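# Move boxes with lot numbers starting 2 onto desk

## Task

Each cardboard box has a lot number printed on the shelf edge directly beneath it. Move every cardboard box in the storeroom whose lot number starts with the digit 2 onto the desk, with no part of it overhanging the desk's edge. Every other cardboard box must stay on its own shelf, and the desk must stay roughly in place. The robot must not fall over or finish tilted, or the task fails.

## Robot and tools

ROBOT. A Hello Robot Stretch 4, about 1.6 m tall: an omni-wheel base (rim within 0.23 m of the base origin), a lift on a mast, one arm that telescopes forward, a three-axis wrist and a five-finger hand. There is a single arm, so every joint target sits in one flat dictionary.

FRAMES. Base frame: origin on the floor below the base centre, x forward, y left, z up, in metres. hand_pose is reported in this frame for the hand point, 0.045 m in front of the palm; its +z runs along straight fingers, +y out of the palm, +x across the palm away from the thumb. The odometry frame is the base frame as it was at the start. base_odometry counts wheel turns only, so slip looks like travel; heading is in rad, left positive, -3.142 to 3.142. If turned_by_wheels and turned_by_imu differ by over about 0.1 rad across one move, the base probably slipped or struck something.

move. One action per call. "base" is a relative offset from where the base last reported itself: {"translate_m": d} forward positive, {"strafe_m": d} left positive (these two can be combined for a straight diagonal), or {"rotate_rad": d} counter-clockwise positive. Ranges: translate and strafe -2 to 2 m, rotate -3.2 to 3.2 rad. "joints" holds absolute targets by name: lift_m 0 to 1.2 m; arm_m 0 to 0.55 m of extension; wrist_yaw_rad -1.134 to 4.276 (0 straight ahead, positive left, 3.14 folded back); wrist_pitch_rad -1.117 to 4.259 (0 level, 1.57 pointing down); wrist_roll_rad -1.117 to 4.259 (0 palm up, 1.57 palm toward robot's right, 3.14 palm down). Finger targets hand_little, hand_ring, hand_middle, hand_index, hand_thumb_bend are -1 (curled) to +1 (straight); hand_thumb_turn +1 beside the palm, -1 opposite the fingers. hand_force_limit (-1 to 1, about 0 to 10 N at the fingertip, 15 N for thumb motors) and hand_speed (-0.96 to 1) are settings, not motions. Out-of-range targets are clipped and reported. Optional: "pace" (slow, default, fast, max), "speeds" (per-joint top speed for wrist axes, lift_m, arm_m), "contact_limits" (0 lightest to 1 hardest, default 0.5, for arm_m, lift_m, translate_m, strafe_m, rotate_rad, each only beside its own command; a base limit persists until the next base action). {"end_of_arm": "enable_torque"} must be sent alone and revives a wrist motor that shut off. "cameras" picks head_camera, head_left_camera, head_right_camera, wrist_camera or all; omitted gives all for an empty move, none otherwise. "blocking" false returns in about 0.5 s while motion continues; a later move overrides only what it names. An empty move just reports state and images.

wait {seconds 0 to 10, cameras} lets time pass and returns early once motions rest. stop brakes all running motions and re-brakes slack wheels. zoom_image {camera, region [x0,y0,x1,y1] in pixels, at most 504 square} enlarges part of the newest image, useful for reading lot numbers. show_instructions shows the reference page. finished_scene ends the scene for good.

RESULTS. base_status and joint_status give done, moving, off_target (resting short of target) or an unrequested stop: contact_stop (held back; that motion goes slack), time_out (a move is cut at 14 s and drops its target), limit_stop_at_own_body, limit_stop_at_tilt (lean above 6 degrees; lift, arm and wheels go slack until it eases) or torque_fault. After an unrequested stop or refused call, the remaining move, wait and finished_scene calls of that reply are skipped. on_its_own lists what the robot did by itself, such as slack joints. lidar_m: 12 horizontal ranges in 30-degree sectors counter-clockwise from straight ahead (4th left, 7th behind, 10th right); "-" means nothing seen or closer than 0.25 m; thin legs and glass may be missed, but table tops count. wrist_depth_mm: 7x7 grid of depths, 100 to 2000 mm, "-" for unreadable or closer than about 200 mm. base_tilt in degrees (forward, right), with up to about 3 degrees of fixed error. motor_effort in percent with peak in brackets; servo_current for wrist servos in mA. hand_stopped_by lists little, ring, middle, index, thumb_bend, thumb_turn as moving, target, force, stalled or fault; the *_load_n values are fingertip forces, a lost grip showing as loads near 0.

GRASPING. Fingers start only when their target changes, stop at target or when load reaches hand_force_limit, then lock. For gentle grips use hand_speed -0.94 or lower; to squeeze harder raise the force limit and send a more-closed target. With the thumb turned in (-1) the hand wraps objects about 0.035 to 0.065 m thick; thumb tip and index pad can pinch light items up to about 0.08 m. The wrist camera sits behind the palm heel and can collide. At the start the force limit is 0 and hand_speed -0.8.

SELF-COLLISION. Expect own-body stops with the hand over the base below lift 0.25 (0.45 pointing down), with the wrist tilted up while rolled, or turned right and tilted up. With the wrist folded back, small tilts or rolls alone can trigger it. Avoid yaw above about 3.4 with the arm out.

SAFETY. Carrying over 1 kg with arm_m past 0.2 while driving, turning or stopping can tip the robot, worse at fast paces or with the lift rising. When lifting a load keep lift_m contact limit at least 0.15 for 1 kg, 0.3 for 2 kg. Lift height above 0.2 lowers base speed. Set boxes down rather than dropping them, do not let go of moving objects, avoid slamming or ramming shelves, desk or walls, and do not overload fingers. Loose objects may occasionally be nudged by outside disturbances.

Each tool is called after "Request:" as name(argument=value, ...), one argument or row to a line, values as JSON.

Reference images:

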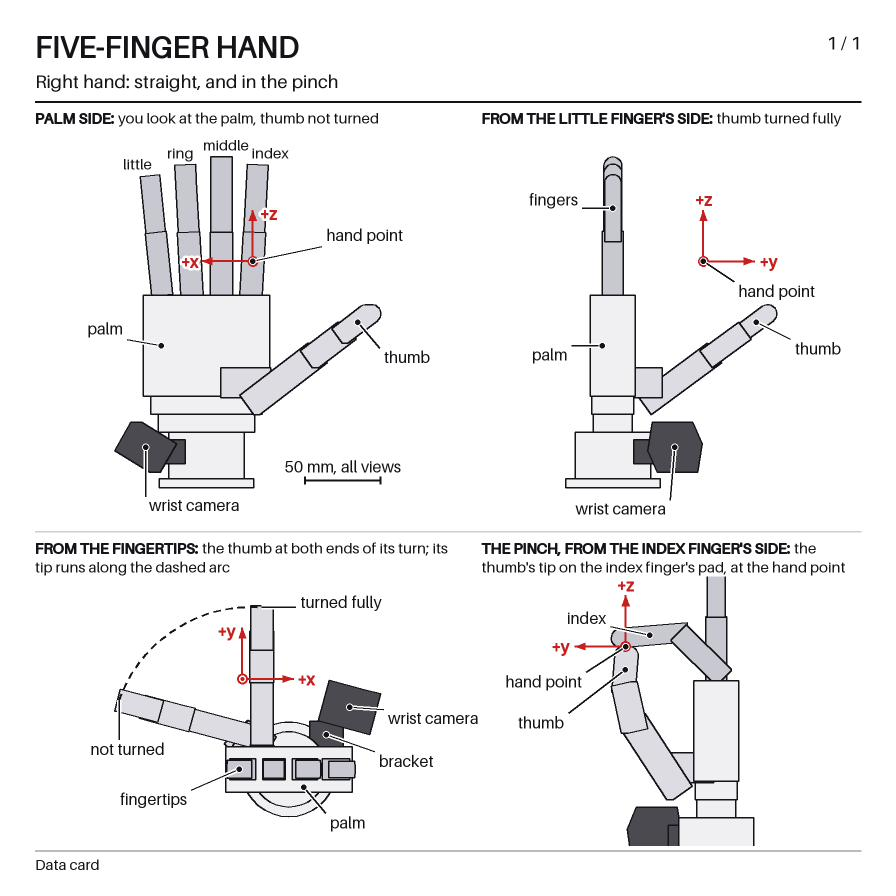

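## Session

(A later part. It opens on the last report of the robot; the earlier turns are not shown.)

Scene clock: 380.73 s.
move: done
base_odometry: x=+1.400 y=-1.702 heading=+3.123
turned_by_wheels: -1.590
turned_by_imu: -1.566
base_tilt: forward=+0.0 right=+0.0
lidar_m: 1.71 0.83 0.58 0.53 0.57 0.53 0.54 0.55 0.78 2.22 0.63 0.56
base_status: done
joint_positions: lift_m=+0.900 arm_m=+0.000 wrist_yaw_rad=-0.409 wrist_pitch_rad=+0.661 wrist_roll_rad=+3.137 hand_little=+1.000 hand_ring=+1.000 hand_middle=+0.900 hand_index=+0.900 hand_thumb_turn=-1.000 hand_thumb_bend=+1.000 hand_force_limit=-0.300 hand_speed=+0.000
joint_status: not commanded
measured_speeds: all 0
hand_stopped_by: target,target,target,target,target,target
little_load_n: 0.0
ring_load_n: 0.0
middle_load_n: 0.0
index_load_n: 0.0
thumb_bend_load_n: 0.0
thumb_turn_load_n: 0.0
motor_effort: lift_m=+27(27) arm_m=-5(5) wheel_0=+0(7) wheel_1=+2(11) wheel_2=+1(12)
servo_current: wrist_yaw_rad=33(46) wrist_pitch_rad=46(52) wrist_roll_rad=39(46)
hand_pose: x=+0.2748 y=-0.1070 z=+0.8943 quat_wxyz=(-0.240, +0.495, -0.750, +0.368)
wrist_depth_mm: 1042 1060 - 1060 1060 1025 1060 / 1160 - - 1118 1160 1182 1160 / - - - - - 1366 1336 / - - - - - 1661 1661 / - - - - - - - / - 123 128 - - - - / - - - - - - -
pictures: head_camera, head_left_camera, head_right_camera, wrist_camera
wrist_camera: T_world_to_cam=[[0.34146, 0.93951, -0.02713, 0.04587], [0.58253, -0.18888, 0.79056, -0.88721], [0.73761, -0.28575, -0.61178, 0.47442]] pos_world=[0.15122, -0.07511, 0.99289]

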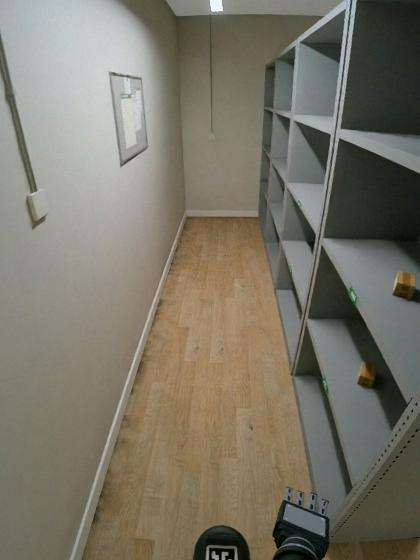

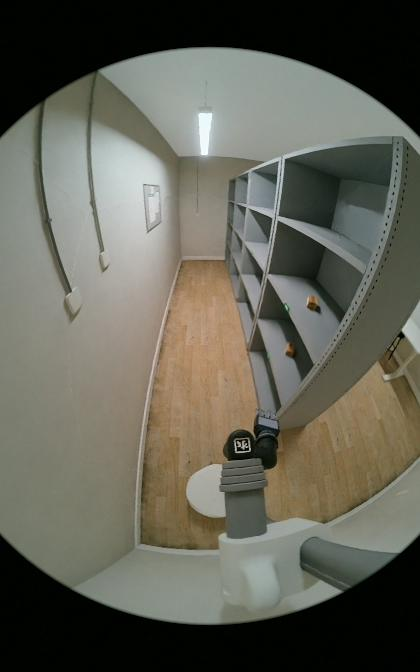

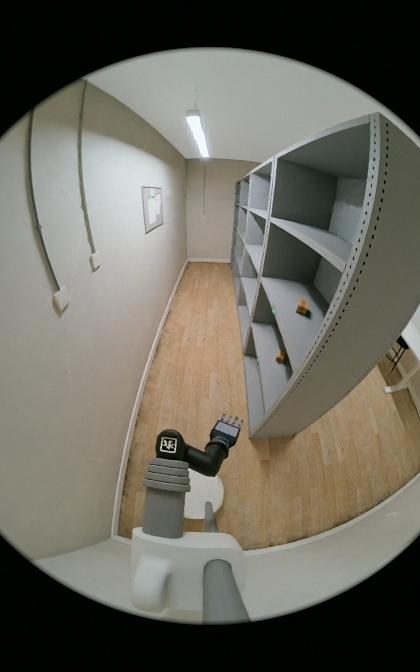

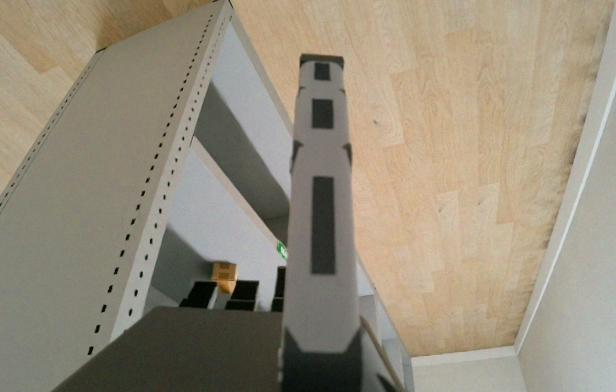

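Request:
zoom_image(
  camera="head_camera",
  region=[250, 180, 420, 420],
)

Request:
zoom_image(
  camera="head_left_camera",
  region=[220, 150, 380, 400],
)

Scaled by 2.100 from the camera's image (finer frame: 1200x1600).

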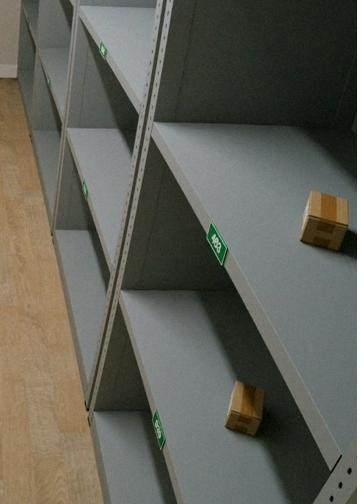

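Scaled by 2.016 from the camera's image (finer frame: 600x960).

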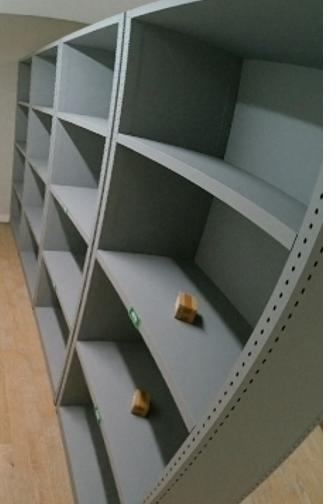

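Request:
move(
  base={"translate_m": 0.9, "strafe_m": 0.08},
)

Request:
move(
  base={"rotate_rad": -1.591},
  cameras=["all"],
)

Request:
zoom_image(
  camera="head_camera",
  region=[0, 200, 420, 560],
)

Scene clock: 401.10 s.
move: done
base_odometry: x=+0.499 y=-1.765 heading=+3.123
turned_by_wheels: +0.000
turned_by_imu: +0.002
base_tilt: forward=+0.0 right=+0.0
lidar_m: 1.93 0.69 0.51 0.46 0.48 0.70 1.41 1.45 0.50 0.44 0.47 0.72
base_status: done
joint_positions: lift_m=+0.900 arm_m=+0.000 wrist_yaw_rad=-0.409 wrist_pitch_rad=+0.661 wrist_roll_rad=+3.137 hand_little=+1.000 hand_ring=+1.000 hand_middle=+0.900 hand_index=+0.900 hand_thumb_turn=-1.000 hand_thumb_bend=+1.000 hand_force_limit=-0.300 hand_speed=+0.000
joint_status: not commanded
measured_speeds: all 0
hand_stopped_by: target,target,target,target,target,target
little_load_n: 0.0
ring_load_n: 0.0
middle_load_n: 0.0
index_load_n: 0.0
thumb_bend_load_n: 0.0
thumb_turn_load_n: 0.0
motor_effort: lift_m=+27(27) arm_m=-5(5) wheel_0=+0(6) wheel_1=+0(9) wheel_2=+1(14)
servo_current: wrist_yaw_rad=39(46) wrist_pitch_rad=33(52) wrist_roll_rad=46(59)
hand_pose: x=+0.2748 y=-0.1070 z=+0.8943 quat_wxyz=(-0.240, +0.495, -0.750, +0.368)
wrist_depth_mm: - - 1025 1042 1042 1025 1025 / - - 1138 1138 1160 1182 1118 / - - - 1336 - 1366 1366 / - - - - - 1661 - / 492 564 - - - - - / 445 496 128 - - - - / 415 - - - - - -
pictures: none

Scene clock: 403.23 s.
move: done
base_odometry: x=+0.499 y=-1.765 heading=+1.532
turned_by_wheels: -1.591
turned_by_imu: -1.570
base_tilt: forward=+0.0 right=+0.0
lidar_m: 0.47 0.49 0.69 1.87 0.71 0.49 0.47 0.48 0.70 1.39 1.47 0.48
base_status: done
joint_positions: lift_m=+0.900 arm_m=+0.000 wrist_yaw_rad=-0.409 wrist_pitch_rad=+0.661 wrist_roll_rad=+3.137 hand_little=+1.000 hand_ring=+1.000 hand_middle=+0.900 hand_index=+0.900 hand_thumb_turn=-1.000 hand_thumb_bend=+1.000 hand_force_limit=-0.300 hand_speed=+0.000
joint_status: not commanded
measured_speeds: all 0
hand_stopped_by: target,target,target,target,target,target
little_load_n: 0.0
ring_load_n: -0.5
middle_load_n: 0.0
index_load_n: 0.0
thumb_bend_load_n: 0.0
thumb_turn_load_n: 0.0
motor_effort: lift_m=+27(27) arm_m=-4(5) wheel_0=+0(8) wheel_1=+0(10) wheel_2=-1(12)
servo_current: wrist_yaw_rad=26(52) wrist_pitch_rad=26(59) wrist_roll_rad=39(52)
hand_pose: x=+0.2748 y=-0.1070 z=+0.8943 quat_wxyz=(-0.240, +0.495, -0.750, +0.368)
wrist_depth_mm: 1060 1060 1025 - - - - / 1182 1182 1182 113 - - - / 1336 1366 683 - - 609 - / - 1708 - - - - - / - - - - - - - / - 123 128 - - - - / - - - - - - -
pictures: head_camera, head_left_camera, head_right_camera, wrist_camera
wrist_camera: T_world_to_cam=[[0.34146, 0.93951, -0.02713, 0.04587], [0.58253, -0.18888, 0.79056, -0.88721], [0.73761, -0.28575, -0.61178, 0.47442]] pos_world=[0.15122, -0.07511, 0.99289]

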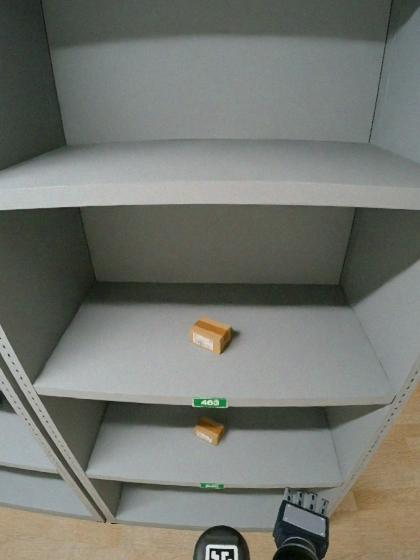

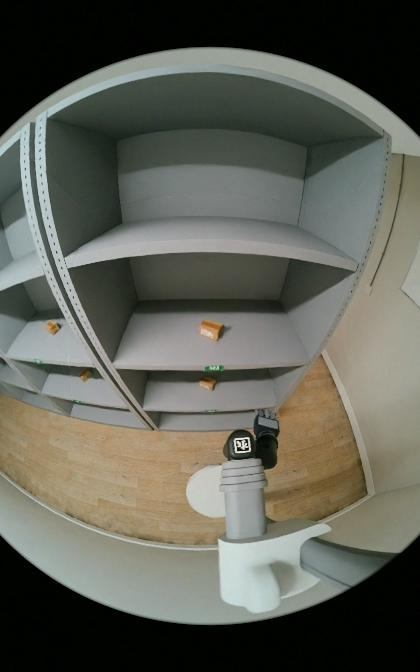

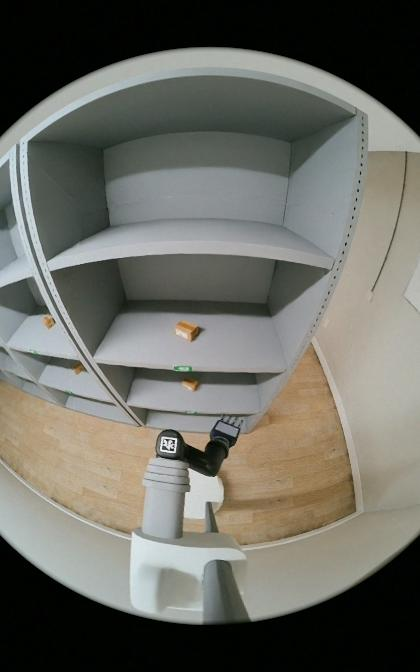

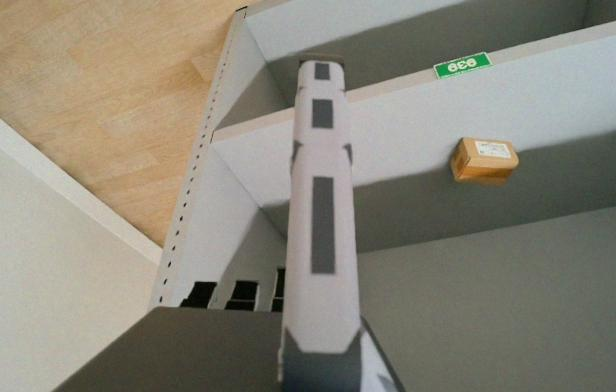

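Scaled by 1.200 from the camera's image (finer frame: 1200x1600).

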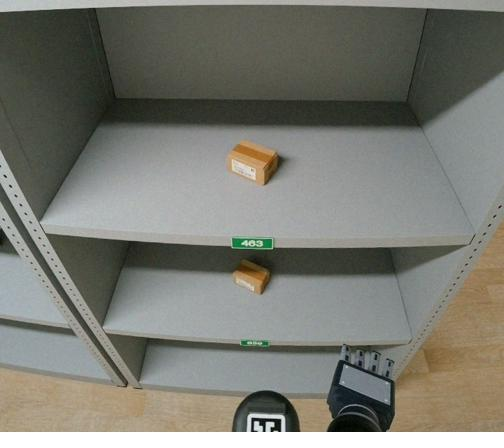

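Request:
zoom_image(
  camera="head_camera",
  region=[180, 380, 240, 500],
)

Request:
zoom_image(
  camera="wrist_camera",
  region=[400, 30, 540, 200],
)

Request:
zoom_image(
  camera="head_left_camera",
  region=[0, 250, 200, 450],
)

Request:
move(
  base={"strafe_m": 0.86},
  cameras=["all"],
)

Request:
zoom_image(
  camera="head_camera",
  region=[0, 200, 420, 560],
)

Scaled by 4.200 from the camera's image (finer frame: 1200x1600).

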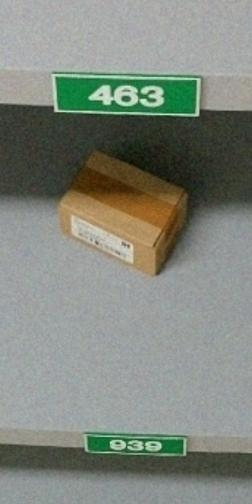

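Scaled by 2.965.

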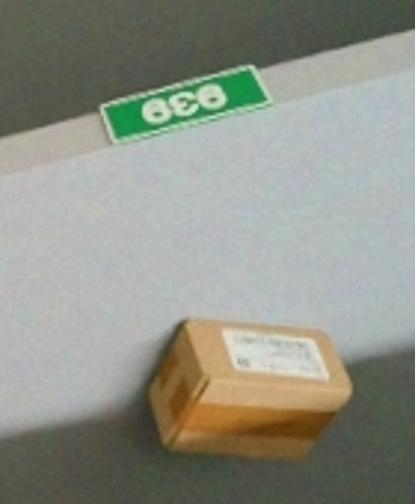

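Scaled by 2.520 from the camera's image (finer frame: 600x960).

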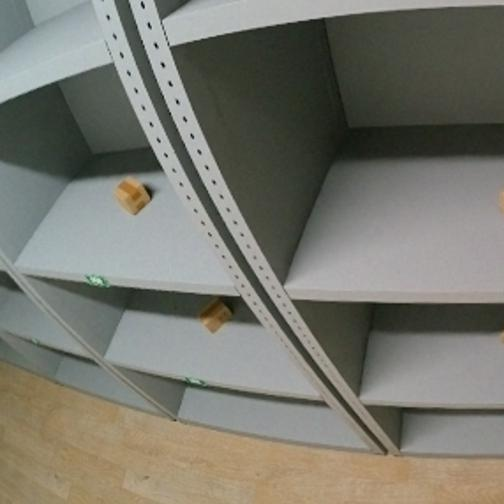

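Scene clock: 412.33 s.
move: done
base_odometry: x=-0.360 y=-1.732 heading=+1.532
turned_by_wheels: +0.000
turned_by_imu: +0.003
base_tilt: forward=-0.1 right=+0.1
lidar_m: 0.46 0.47 0.66 1.91 0.73 0.49 0.47 0.49 0.71 1.90 0.68 0.48
base_status: done
joint_positions: lift_m=+0.900 arm_m=+0.000 wrist_yaw_rad=-0.409 wrist_pitch_rad=+0.661 wrist_roll_rad=+3.137 hand_little=+1.000 hand_ring=+1.000 hand_middle=+0.900 hand_index=+0.900 hand_thumb_turn=-1.000 hand_thumb_bend=+1.000 hand_force_limit=-0.300 hand_speed=+0.000
joint_status: not commanded
measured_speeds: all 0
hand_stopped_by: target,target,target,target,target,target
little_load_n: -0.5
ring_load_n: 0.0
middle_load_n: -0.5
index_load_n: -0.5
thumb_bend_load_n: 0.5
thumb_turn_load_n: 0.0
motor_effort: lift_m=+27(27) arm_m=-4(5) wheel_0=+0(9) wheel_1=-1(13) wheel_2=-1(8)
servo_current: wrist_yaw_rad=39(46) wrist_pitch_rad=33(59) wrist_roll_rad=39(52)
hand_pose: x=+0.2748 y=-0.1070 z=+0.8943 quat_wxyz=(-0.240, +0.495, -0.750, +0.368)
wrist_depth_mm: 1042 1025 946 - - - - / 1160 - - 113 549 539 535 / - - 627 615 - 603 591 / - - 530 - - - - / - 866 488 - - - - / - 123 129 - - - - / - - - - - - 640
pictures: head_camera, head_left_camera, head_right_camera, wrist_camera
wrist_camera: T_world_to_cam=[[0.34146, 0.93951, -0.02713, 0.04587], [0.58253, -0.18888, 0.79056, -0.88721], [0.73761, -0.28575, -0.61178, 0.47442]] pos_world=[0.15122, -0.07511, 0.99289]

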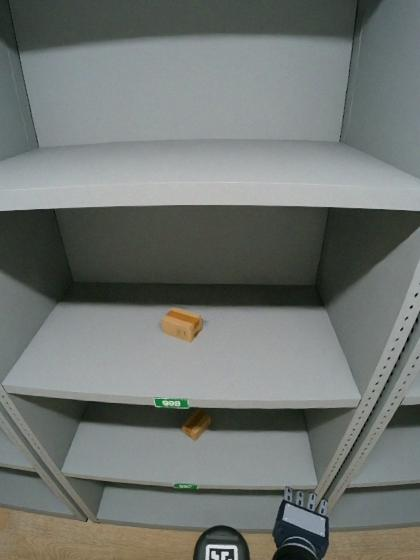

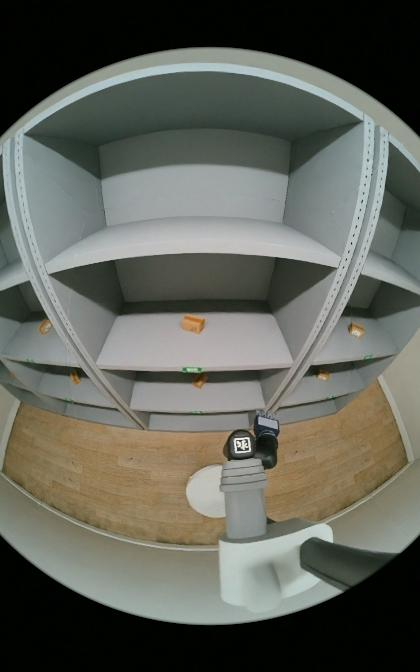

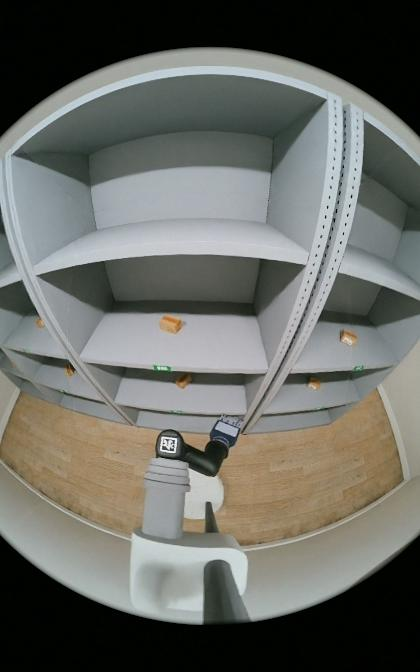

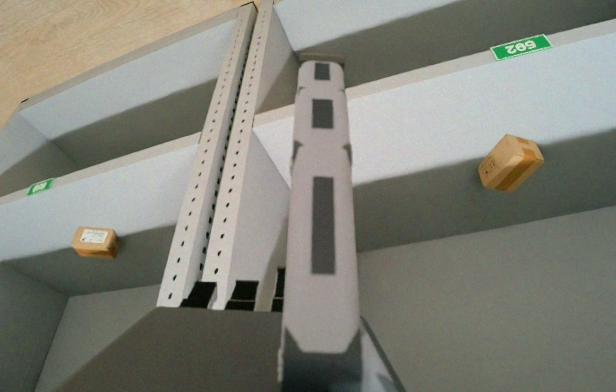

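Scaled by 1.200 from the camera's image (finer frame: 1200x1600).

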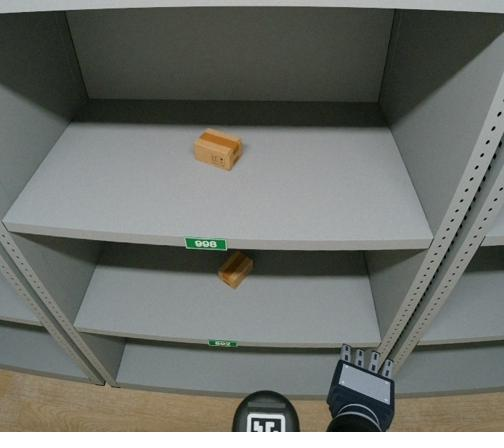

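Request:
zoom_image(
  camera="head_camera",
  region=[145, 380, 215, 500],
)

Request:
move(
  base={"strafe_m": 0.84},
  cameras=["all"],
)

Request:
zoom_image(
  camera="head_camera",
  region=[0, 200, 420, 560],
)

Scaled by 4.200 from the camera's image (finer frame: 1200x1600).

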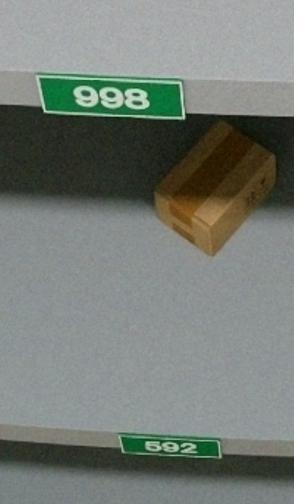

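Scene clock: 419.37 s.
move: done
base_odometry: x=-1.200 y=-1.699 heading=+1.532
turned_by_wheels: +0.000
turned_by_imu: +0.003
base_tilt: forward=-0.1 right=+0.1
lidar_m: 0.45 0.49 0.69 1.58 0.73 0.50 0.49 0.50 0.69 1.95 0.65 0.46
base_status: done
joint_positions: lift_m=+0.900 arm_m=+0.000 wrist_yaw_rad=-0.409 wrist_pitch_rad=+0.661 wrist_roll_rad=+3.137 hand_little=+1.000 hand_ring=+1.000 hand_middle=+0.900 hand_index=+0.900 hand_thumb_turn=-1.000 hand_thumb_bend=+1.000 hand_force_limit=-0.300 hand_speed=+0.000
joint_status: not commanded
measured_speeds: all 0
hand_stopped_by: target,target,target,target,target,target
little_load_n: 0.0
ring_load_n: 0.0
middle_load_n: 0.0
index_load_n: 0.0
thumb_bend_load_n: 0.0
thumb_turn_load_n: 0.0
motor_effort: lift_m=+27(27) arm_m=-5(5) wheel_0=+2(10) wheel_1=+0(14) wheel_2=-1(7)
servo_current: wrist_yaw_rad=33(46) wrist_pitch_rad=26(52) wrist_roll_rad=39(52)
hand_pose: x=+0.2748 y=-0.1070 z=+0.8943 quat_wxyz=(-0.240, +0.495, -0.750, +0.368)
wrist_depth_mm: 1025 1042 - - - - - / 1160 - - 114 - - - / - - - - - - - / - - - - - - - / - 831 449 - - - - / - 124 128 - - - - / - - - - - - -
pictures: head_camera, head_left_camera, head_right_camera, wrist_camera
wrist_camera: T_world_to_cam=[[0.34146, 0.93951, -0.02713, 0.04587], [0.58253, -0.18888, 0.79056, -0.88721], [0.73761, -0.28575, -0.61178, 0.47442]] pos_world=[0.15122, -0.07511, 0.99289]

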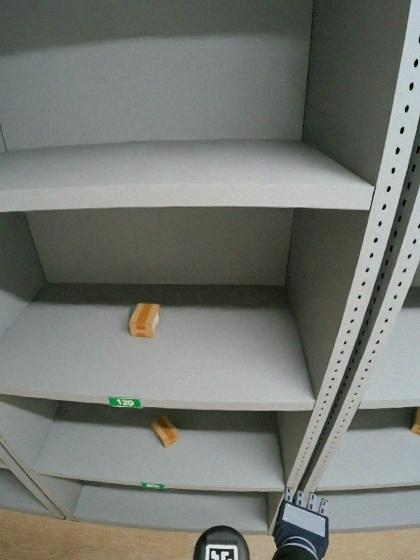

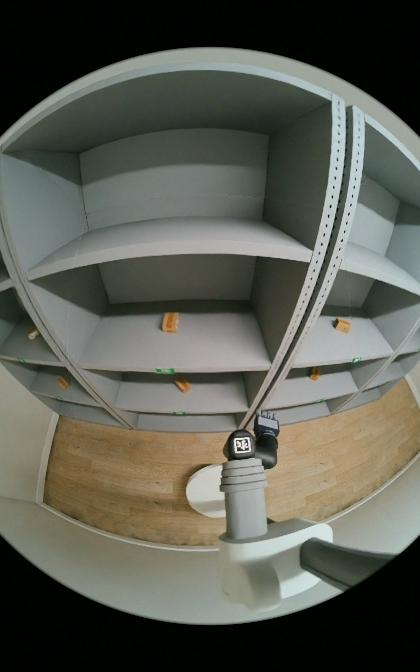

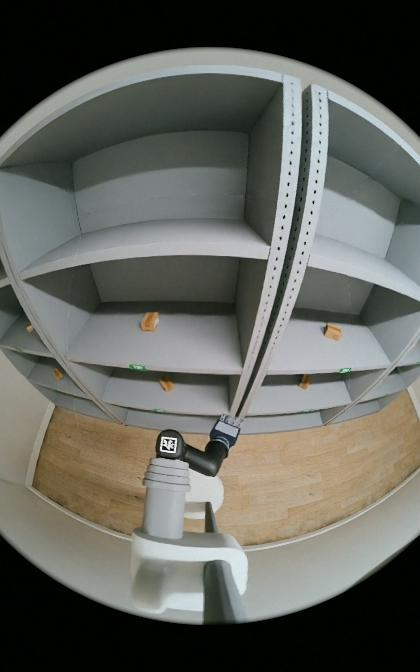

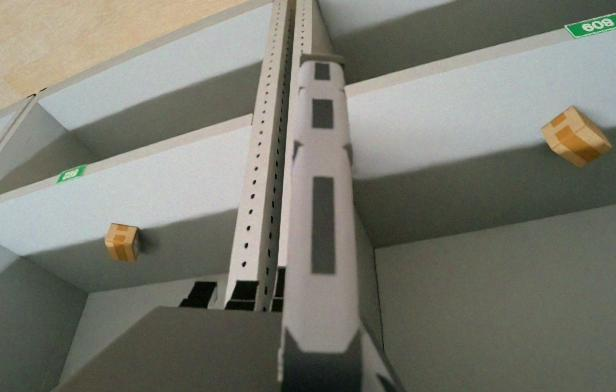

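Scaled by 1.200 from the camera's image (finer frame: 1200x1600).

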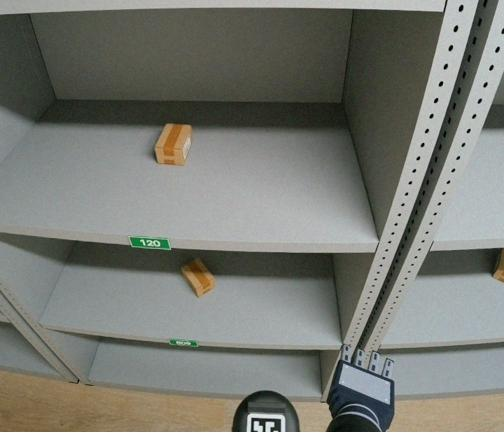

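Request:
zoom_image(
  camera="head_camera",
  region=[95, 380, 185, 500],
)

Request:
move(
  base={"strafe_m": 1.0},
  cameras=["all"],
)

Request:
zoom_image(
  camera="head_camera",
  region=[0, 200, 420, 560],
)

Scaled by 4.200 from the camera's image (finer frame: 1200x1600).

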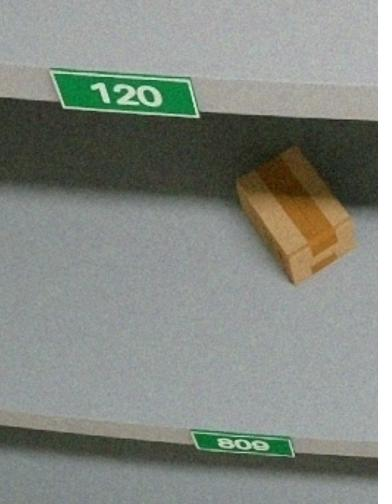

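Scene clock: 427.33 s.
move: done
base_odometry: x=-2.199 y=-1.660 heading=+1.532
turned_by_wheels: +0.000
turned_by_imu: +0.001
base_tilt: forward=+0.0 right=+0.0
lidar_m: 0.45 0.48 0.65 0.59 0.63 0.50 0.49 0.52 0.69 1.95 0.68 0.47
base_status: done
joint_positions: lift_m=+0.900 arm_m=+0.000 wrist_yaw_rad=-0.409 wrist_pitch_rad=+0.661 wrist_roll_rad=+3.137 hand_little=+1.000 hand_ring=+1.000 hand_middle=+0.900 hand_index=+0.900 hand_thumb_turn=-1.000 hand_thumb_bend=+1.000 hand_force_limit=-0.300 hand_speed=+0.000
joint_status: not commanded
measured_speeds: all 0
hand_stopped_by: target,target,target,target,target,target
little_load_n: 0.0
ring_load_n: 0.0
middle_load_n: 0.0
index_load_n: 0.0
thumb_bend_load_n: 0.0
thumb_turn_load_n: 0.0
motor_effort: lift_m=+27(27) arm_m=-4(5) wheel_0=+2(9) wheel_1=-1(14) wheel_2=-2(8)
servo_current: wrist_yaw_rad=39(52) wrist_pitch_rad=46(59) wrist_roll_rad=46(59)
hand_pose: x=+0.2748 y=-0.1070 z=+0.8943 quat_wxyz=(-0.240, +0.495, -0.750, +0.368)
wrist_depth_mm: 1042 1042 - - - - 477 / 1118 - - 113 - 517 512 / - - - - - - 530 / - - - - - - - / - - - - - - - / 1138 123 128 - - - - / - - - - - - -
pictures: head_camera, head_left_camera, head_right_camera, wrist_camera
wrist_camera: T_world_to_cam=[[0.34146, 0.93951, -0.02713, 0.04587], [0.58253, -0.18888, 0.79056, -0.88721], [0.73761, -0.28575, -0.61178, 0.47442]] pos_world=[0.15122, -0.07511, 0.99289]

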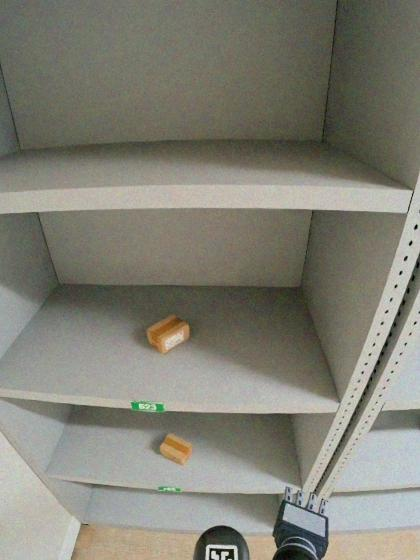

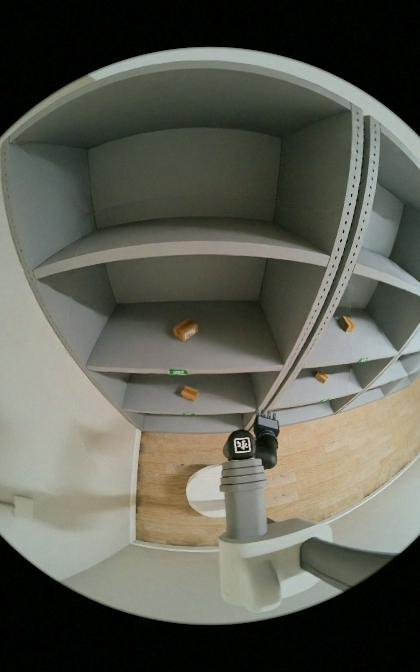

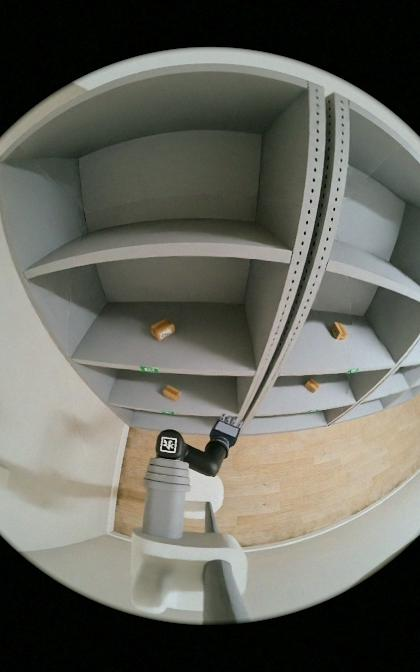

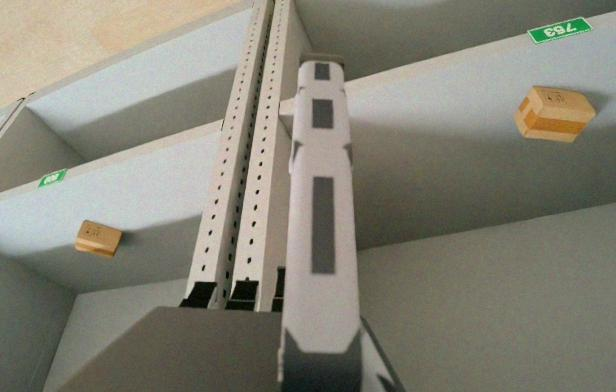

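Scaled by 1.200 from the camera's image (finer frame: 1200x1600).

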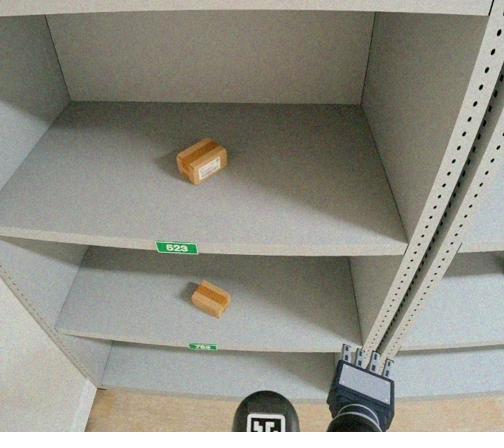

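Request:
zoom_image(
  camera="head_camera",
  region=[120, 390, 200, 500],
)

Request:
zoom_image(
  camera="wrist_camera",
  region=[500, 0, 616, 80],
)

Request:
zoom_image(
  camera="head_left_camera",
  region=[0, 50, 420, 460],
)

Scaled by 4.582 from the camera's image (finer frame: 1200x1600).

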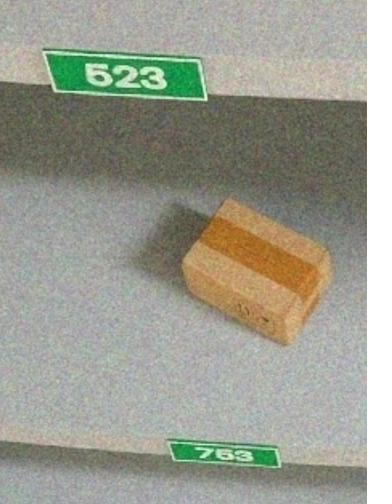

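Scaled by 4.345.

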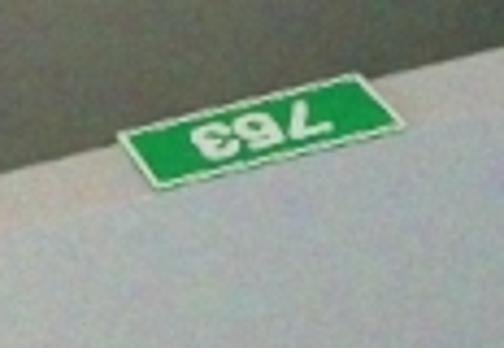

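Scaled by 1.200 from the camera's image (finer frame: 600x960).

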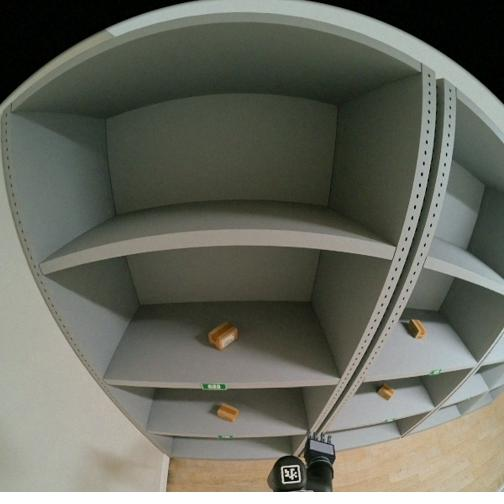

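Request:
move(
  base={"translate_m": -0.17},
)

Request:
move(
  joints={"lift_m": 0.35, "wrist_yaw_rad": 0, "wrist_pitch_rad": 0.3, "wrist_roll_rad": 0},
  cameras=["wrist_camera", "head_camera"],
)

Scene clock: 453.80 s.
move: done
base_odometry: x=-2.206 y=-1.830 heading=+1.531
turned_by_wheels: +0.000
turned_by_imu: +0.000
base_tilt: forward=-0.1 right=+0.0
lidar_m: 0.61 0.65 0.64 0.58 0.51 0.33 0.33 0.33 0.47 1.32 0.90 0.66
base_status: done
joint_positions: lift_m=+0.900 arm_m=+0.000 wrist_yaw_rad=-0.409 wrist_pitch_rad=+0.661 wrist_roll_rad=+3.137 hand_little=+1.000 hand_ring=+1.000 hand_middle=+0.900 hand_index=+0.900 hand_thumb_turn=-1.000 hand_thumb_bend=+1.000 hand_force_limit=-0.300 hand_speed=+0.000
joint_status: not commanded
measured_speeds: all 0
hand_stopped_by: target,target,target,target,target,target
little_load_n: -0.5
ring_load_n: -0.5
middle_load_n: 0.0
index_load_n: 0.0
thumb_bend_load_n: 0.0
thumb_turn_load_n: 0.0
motor_effort: lift_m=+27(27) arm_m=-4(5) wheel_0=-2(6) wheel_1=+0(8) wheel_2=-2(12)
servo_current: wrist_yaw_rad=33(46) wrist_pitch_rad=33(52) wrist_roll_rad=52(52)
hand_pose: x=+0.2748 y=-0.1070 z=+0.8943 quat_wxyz=(-0.240, +0.495, -0.750, +0.368)
wrist_depth_mm: 1025 1060 1060 1008 - - - / 1205 1182 1118 113 - - - / 1308 - - - - - - / - - - - - - 640 / - - - - - - - / - 136 128 - - - - / - - - - - - -
pictures: none

Scene clock: 456.90 s.
move: done
base_odometry: x=-2.206 y=-1.830 heading=+1.531
turned_by_wheels: +0.000
turned_by_imu: +0.001
base_tilt: forward=+0.0 right=+0.0
lidar_m: 0.61 0.63 0.61 0.59 0.50 0.33 0.31 0.32 0.47 1.32 0.93 0.63
base_status: not commanded
joint_positions: lift_m=+0.350 arm_m=+0.000 wrist_yaw_rad=-0.002 wrist_pitch_rad=+0.311 wrist_roll_rad=+0.004 hand_little=+1.000 hand_ring=+1.000 hand_middle=+0.900 hand_index=+0.900 hand_thumb_turn=-1.000 hand_thumb_bend=+1.000 hand_force_limit=-0.300 hand_speed=+0.000
joint_status: all done
measured_speeds: all 0
hand_stopped_by: target,target,target,target,target,target
little_load_n: 0.0
ring_load_n: 0.0
middle_load_n: 0.0
index_load_n: 0.0
thumb_bend_load_n: 0.0
thumb_turn_load_n: 0.0
motor_effort: lift_m=+16(26) arm_m=-4(5) wheel_0=-2(2) wheel_1=+0(1) wheel_2=-2(2)
servo_current: wrist_yaw_rad=33(85) wrist_pitch_rad=52(195) wrist_roll_rad=39(124)
hand_pose: x=+0.4000 y=-0.1189 z=+0.5182 quat_wxyz=(+0.416, +0.573, +0.570, +0.417)
wrist_depth_mm: - - - - - - - / 424 449 430 117 - - - / - - - - - - - / - - - - - - - / - - - - - - - / - 122 129 - - - - / - - - - - - -
pictures: head_camera, wrist_camera
wrist_camera: T_world_to_cam=[[-0.01607, -0.99828, 0.05645, -0.12656], [-0.30927, -0.04873, -0.94972, 0.61014], [0.95084, -0.03272, -0.30796, -0.06404]] pos_world=[0.24756, -0.0987, 0.56689]

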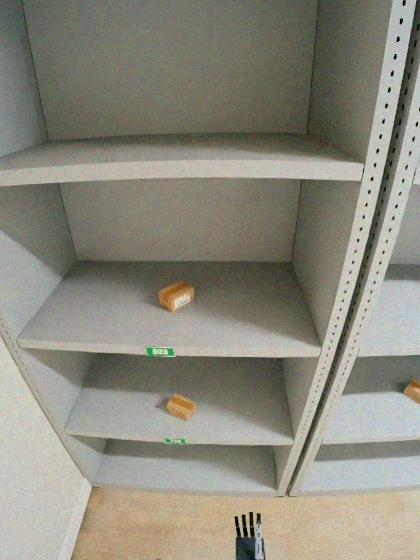

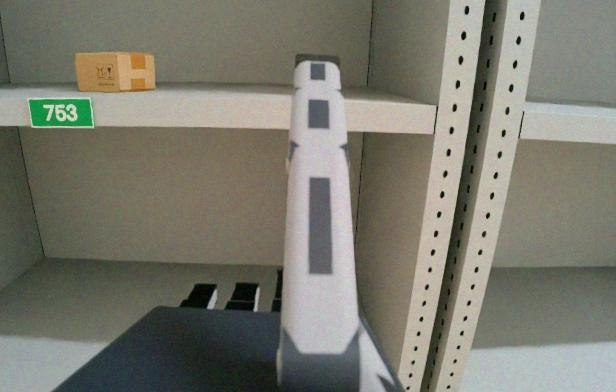

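Request:
move(
  base={"strafe_m": -0.95},
  cameras=["wrist_camera", "head_camera"],
)

Request:
move(
  base={"strafe_m": -0.86},
  cameras=["wrist_camera", "head_camera"],
)

Request:
move(
  base={"strafe_m": -0.86},
  cameras=["wrist_camera", "head_camera"],
)

Scene clock: 464.87 s.
move: done
base_odometry: x=-1.256 y=-1.867 heading=+1.531
turned_by_wheels: +0.000
turned_by_imu: +0.004
base_tilt: forward=+0.0 right=-0.1
lidar_m: 0.59 0.65 0.93 1.40 0.48 0.32 0.29 0.31 0.46 1.33 0.96 0.62
base_status: done
joint_positions: lift_m=+0.350 arm_m=+0.000 wrist_yaw_rad=-0.001 wrist_pitch_rad=+0.311 wrist_roll_rad=+0.004 hand_little=+1.000 hand_ring=+1.000 hand_middle=+0.900 hand_index=+0.900 hand_thumb_turn=-1.000 hand_thumb_bend=+1.000 hand_force_limit=-0.300 hand_speed=+0.000
joint_status: not commanded
measured_speeds: all 0
hand_stopped_by: target,target,target,target,target,target
little_load_n: 0.0
ring_load_n: 0.0
middle_load_n: 0.0
index_load_n: 0.0
thumb_bend_load_n: 0.0
thumb_turn_load_n: 0.0
motor_effort: lift_m=+16(16) arm_m=-5(5) wheel_0=+0(10) wheel_1=+1(12) wheel_2=-2(7)
servo_current: wrist_yaw_rad=39(46) wrist_pitch_rad=59(72) wrist_roll_rad=33(59)
hand_pose: x=+0.4000 y=-0.1188 z=+0.5182 quat_wxyz=(+0.416, +0.573, +0.570, +0.417)
wrist_depth_mm: - - - - - 384 - / - - - 116 - 410 - / - - - - - 430 421 / - - - - - 449 - / - - - - - 469 - / - 122 129 - - - - / - - - - - - -
pictures: head_camera, wrist_camera
wrist_camera: T_world_to_cam=[[-0.01544, -0.99829, 0.05645, -0.12671], [-0.30925, -0.04892, -0.94972, 0.61011], [0.95086, -0.03212, -0.30796, -0.06398]] pos_world=[0.24756, -0.0987, 0.56689]

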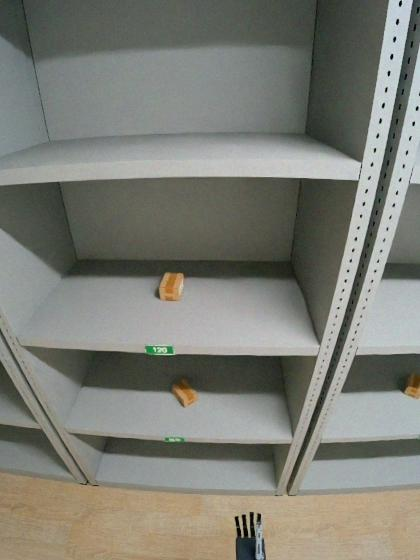

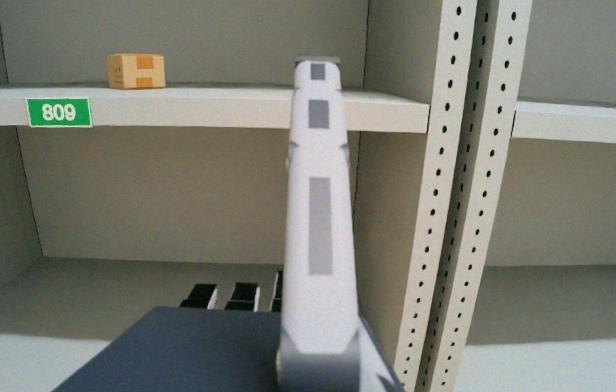

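Scene clock: 469.07 s.
move: done
base_odometry: x=-0.397 y=-1.901 heading=+1.531
turned_by_wheels: +0.000
turned_by_imu: +0.004
base_tilt: forward=+0.0 right=+0.0
lidar_m: 0.62 0.66 0.90 1.36 0.48 0.31 0.31 0.33 0.46 1.28 0.94 0.66
base_status: done
joint_positions: lift_m=+0.350 arm_m=+0.000 wrist_yaw_rad=-0.001 wrist_pitch_rad=+0.311 wrist_roll_rad=+0.004 hand_little=+1.000 hand_ring=+1.000 hand_middle=+0.900 hand_index=+0.900 hand_thumb_turn=-1.000 hand_thumb_bend=+1.000 hand_force_limit=-0.300 hand_speed=+0.000
joint_status: not commanded
measured_speeds: all 0
hand_stopped_by: target,target,target,target,target,target
little_load_n: 0.0
ring_load_n: 0.0
middle_load_n: 0.0
index_load_n: 0.0
thumb_bend_load_n: 0.0
thumb_turn_load_n: 0.0
motor_effort: lift_m=+16(16) arm_m=-5(5) wheel_0=+1(11) wheel_1=+3(12) wheel_2=-2(10)
servo_current: wrist_yaw_rad=26(52) wrist_pitch_rad=59(72) wrist_roll_rad=46(59)
hand_pose: x=+0.4000 y=-0.1187 z=+0.5182 quat_wxyz=(+0.416, +0.573, +0.570, +0.417)
wrist_depth_mm: - - - - - 430 394 / 430 427 459 117 585 427 410 / 842 - - - - 427 430 / 917 - - - - 459 452 / 960 - - - - 488 - / - 122 129 - - 508 - / - - - - - - -
pictures: head_camera, wrist_camera
wrist_camera: T_world_to_cam=[[-0.01544, -0.99829, 0.05645, -0.12671], [-0.30925, -0.04892, -0.94972, 0.61011], [0.95086, -0.03212, -0.30796, -0.06398]] pos_world=[0.24756, -0.0987, 0.56689]

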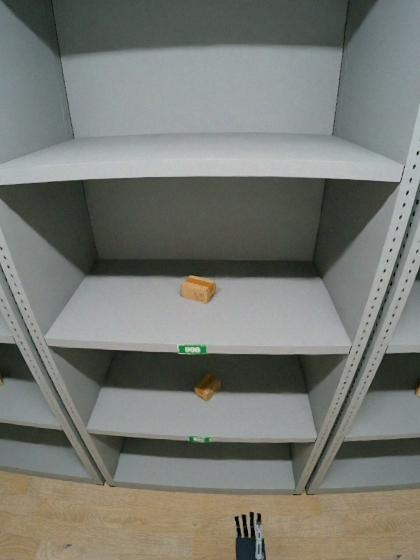

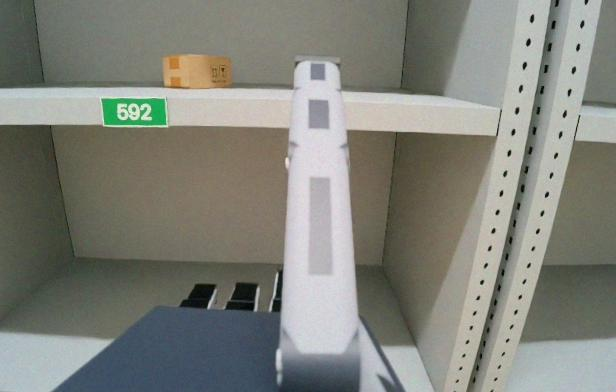

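Scene clock: 473.27 s.
move: done
base_odometry: x=+0.462 y=-1.935 heading=+1.531
turned_by_wheels: +0.000
turned_by_imu: +0.003
base_tilt: forward=-0.1 right=+0.0
lidar_m: 0.63 0.67 0.93 1.35 0.46 0.33 0.30 0.33 0.46 1.28 1.53 0.67
base_status: done
joint_positions: lift_m=+0.350 arm_m=+0.000 wrist_yaw_rad=-0.001 wrist_pitch_rad=+0.311 wrist_roll_rad=+0.004 hand_little=+1.000 hand_ring=+1.000 hand_middle=+0.900 hand_index=+0.900 hand_thumb_turn=-1.000 hand_thumb_bend=+1.000 hand_force_limit=-0.300 hand_speed=+0.000
joint_status: not commanded
measured_speeds: all 0
hand_stopped_by: target,target,target,target,target,target
little_load_n: 0.0
ring_load_n: 0.0
middle_load_n: 0.0
index_load_n: 0.0
thumb_bend_load_n: 0.0
thumb_turn_load_n: 0.0
motor_effort: lift_m=+16(16) arm_m=-4(5) wheel_0=+1(10) wheel_1=+2(12) wheel_2=-2(9)
servo_current: wrist_yaw_rad=26(52) wrist_pitch_rad=65(72) wrist_roll_rad=46(52)
hand_pose: x=+0.4000 y=-0.1187 z=+0.5182 quat_wxyz=(+0.416, +0.573, +0.570, +0.417)
wrist_depth_mm: - - - - - - - / - - 544 116 - - - / - - - - - - - / - - - - - - - / - - - - - - 1281 / - 122 129 - - - 976 / - - - - - - 788
pictures: head_camera, wrist_camera
wrist_camera: T_world_to_cam=[[-0.01544, -0.99829, 0.05645, -0.12671], [-0.30925, -0.04892, -0.94972, 0.61011], [0.95086, -0.03212, -0.30796, -0.06398]] pos_world=[0.24756, -0.0987, 0.56689]

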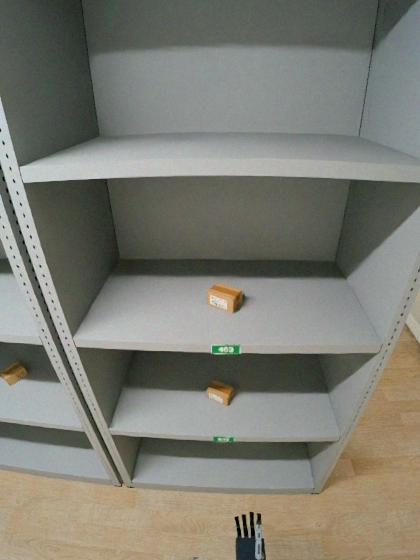

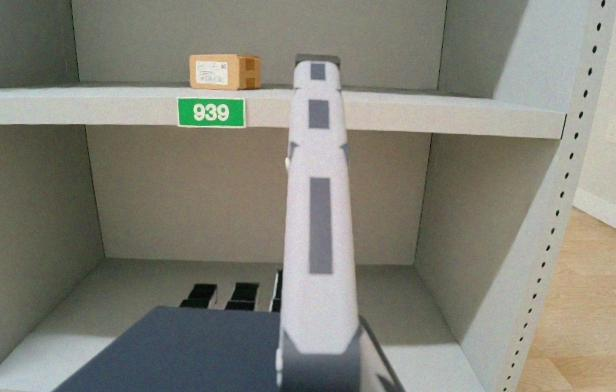

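Request:
move(
  base={"strafe_m": -0.95},
  joints={"lift_m": 0.6},
)

Request:
move(
  base={"translate_m": 1.75},
  cameras=["head_camera", "head_left_camera"],
)

Scene clock: 484.67 s.
move: done
base_odometry: x=+1.412 y=-1.973 heading=+1.531
turned_by_wheels: +0.000
turned_by_imu: +0.004
base_tilt: forward=+0.0 right=+0.0
lidar_m: 2.08 0.81 0.93 1.32 0.47 0.31 0.30 0.33 0.44 0.49 0.50 0.76
base_status: done
joint_positions: lift_m=+0.600 arm_m=+0.000 wrist_yaw_rad=-0.001 wrist_pitch_rad=+0.311 wrist_roll_rad=+0.004 hand_little=+1.000 hand_ring=+1.000 hand_middle=+0.900 hand_index=+0.900 hand_thumb_turn=-1.000 hand_thumb_bend=+1.000 hand_force_limit=-0.300 hand_speed=+0.000
joint_status: all done
measured_speeds: all 0
hand_stopped_by: target,target,target,target,target,target
little_load_n: 0.0
ring_load_n: 0.0
middle_load_n: 0.0
index_load_n: 0.0
thumb_bend_load_n: -0.5
thumb_turn_load_n: -0.5
motor_effort: lift_m=+28(32) arm_m=-4(5) wheel_0=+1(10) wheel_1=+1(13) wheel_2=-2(8)
servo_current: wrist_yaw_rad=39(46) wrist_pitch_rad=59(72) wrist_roll_rad=46(59)
hand_pose: x=+0.4000 y=-0.1187 z=+0.7672 quat_wxyz=(+0.416, +0.573, +0.570, +0.417)
wrist_depth_mm: - - - - - - - / - - - - - - - / - - - - - - - / - - - - - - - / - 1708 1756 1863 - - - / - 1281 167 - - - - / - - - - - - -
pictures: none

Scene clock: 492.00 s.
move: done
base_odometry: x=+1.480 y=-0.224 heading=+1.532
turned_by_wheels: +0.000
turned_by_imu: +0.004
base_tilt: forward=+0.0 right=+0.0
lidar_m: 1.64 1.10 1.26 2.33 0.87 0.74 2.05 0.72 0.53 0.49 0.52 0.72
base_status: done
joint_positions: lift_m=+0.600 arm_m=+0.000 wrist_yaw_rad=-0.001 wrist_pitch_rad=+0.311 wrist_roll_rad=+0.004 hand_little=+1.000 hand_ring=+1.000 hand_middle=+0.900 hand_index=+0.900 hand_thumb_turn=-1.000 hand_thumb_bend=+1.000 hand_force_limit=-0.300 hand_speed=+0.000
joint_status: not commanded
measured_speeds: all 0
hand_stopped_by: target,target,target,target,target,target
little_load_n: 0.0
ring_load_n: 0.0
middle_load_n: 0.0
index_load_n: 0.0
thumb_bend_load_n: 0.0
thumb_turn_load_n: 0.0
motor_effort: lift_m=+26(28) arm_m=-4(5) wheel_0=+1(8) wheel_1=+3(9) wheel_2=+0(15)
servo_current: wrist_yaw_rad=33(46) wrist_pitch_rad=52(78) wrist_roll_rad=46(65)
hand_pose: x=+0.4000 y=-0.1187 z=+0.7673 quat_wxyz=(+0.416, +0.573, +0.570, +0.417)
wrist_depth_mm: - - - - - - - / - - - 116 - - - / - - - - - - - / - - - - - - - / - 1576 - - - - - / 1229 1281 167 - - - - / 1078 - - - - - -

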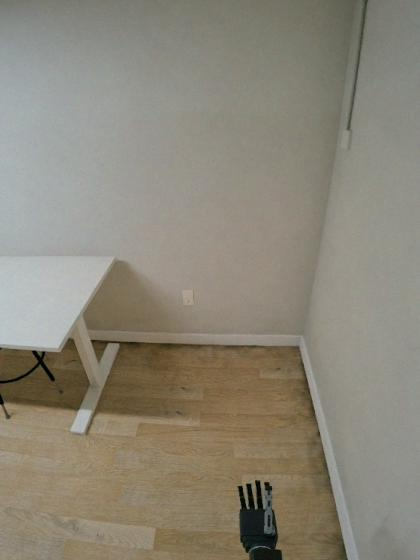

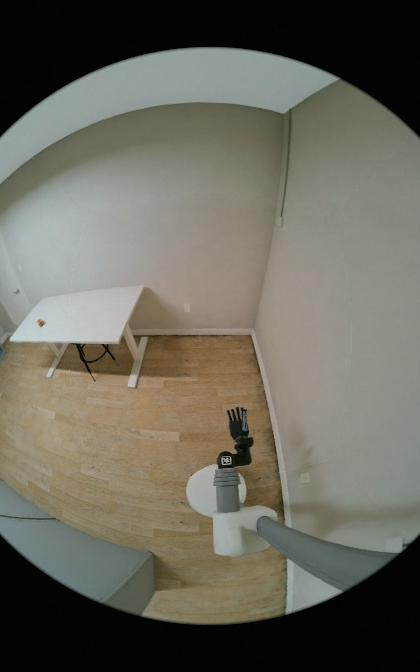

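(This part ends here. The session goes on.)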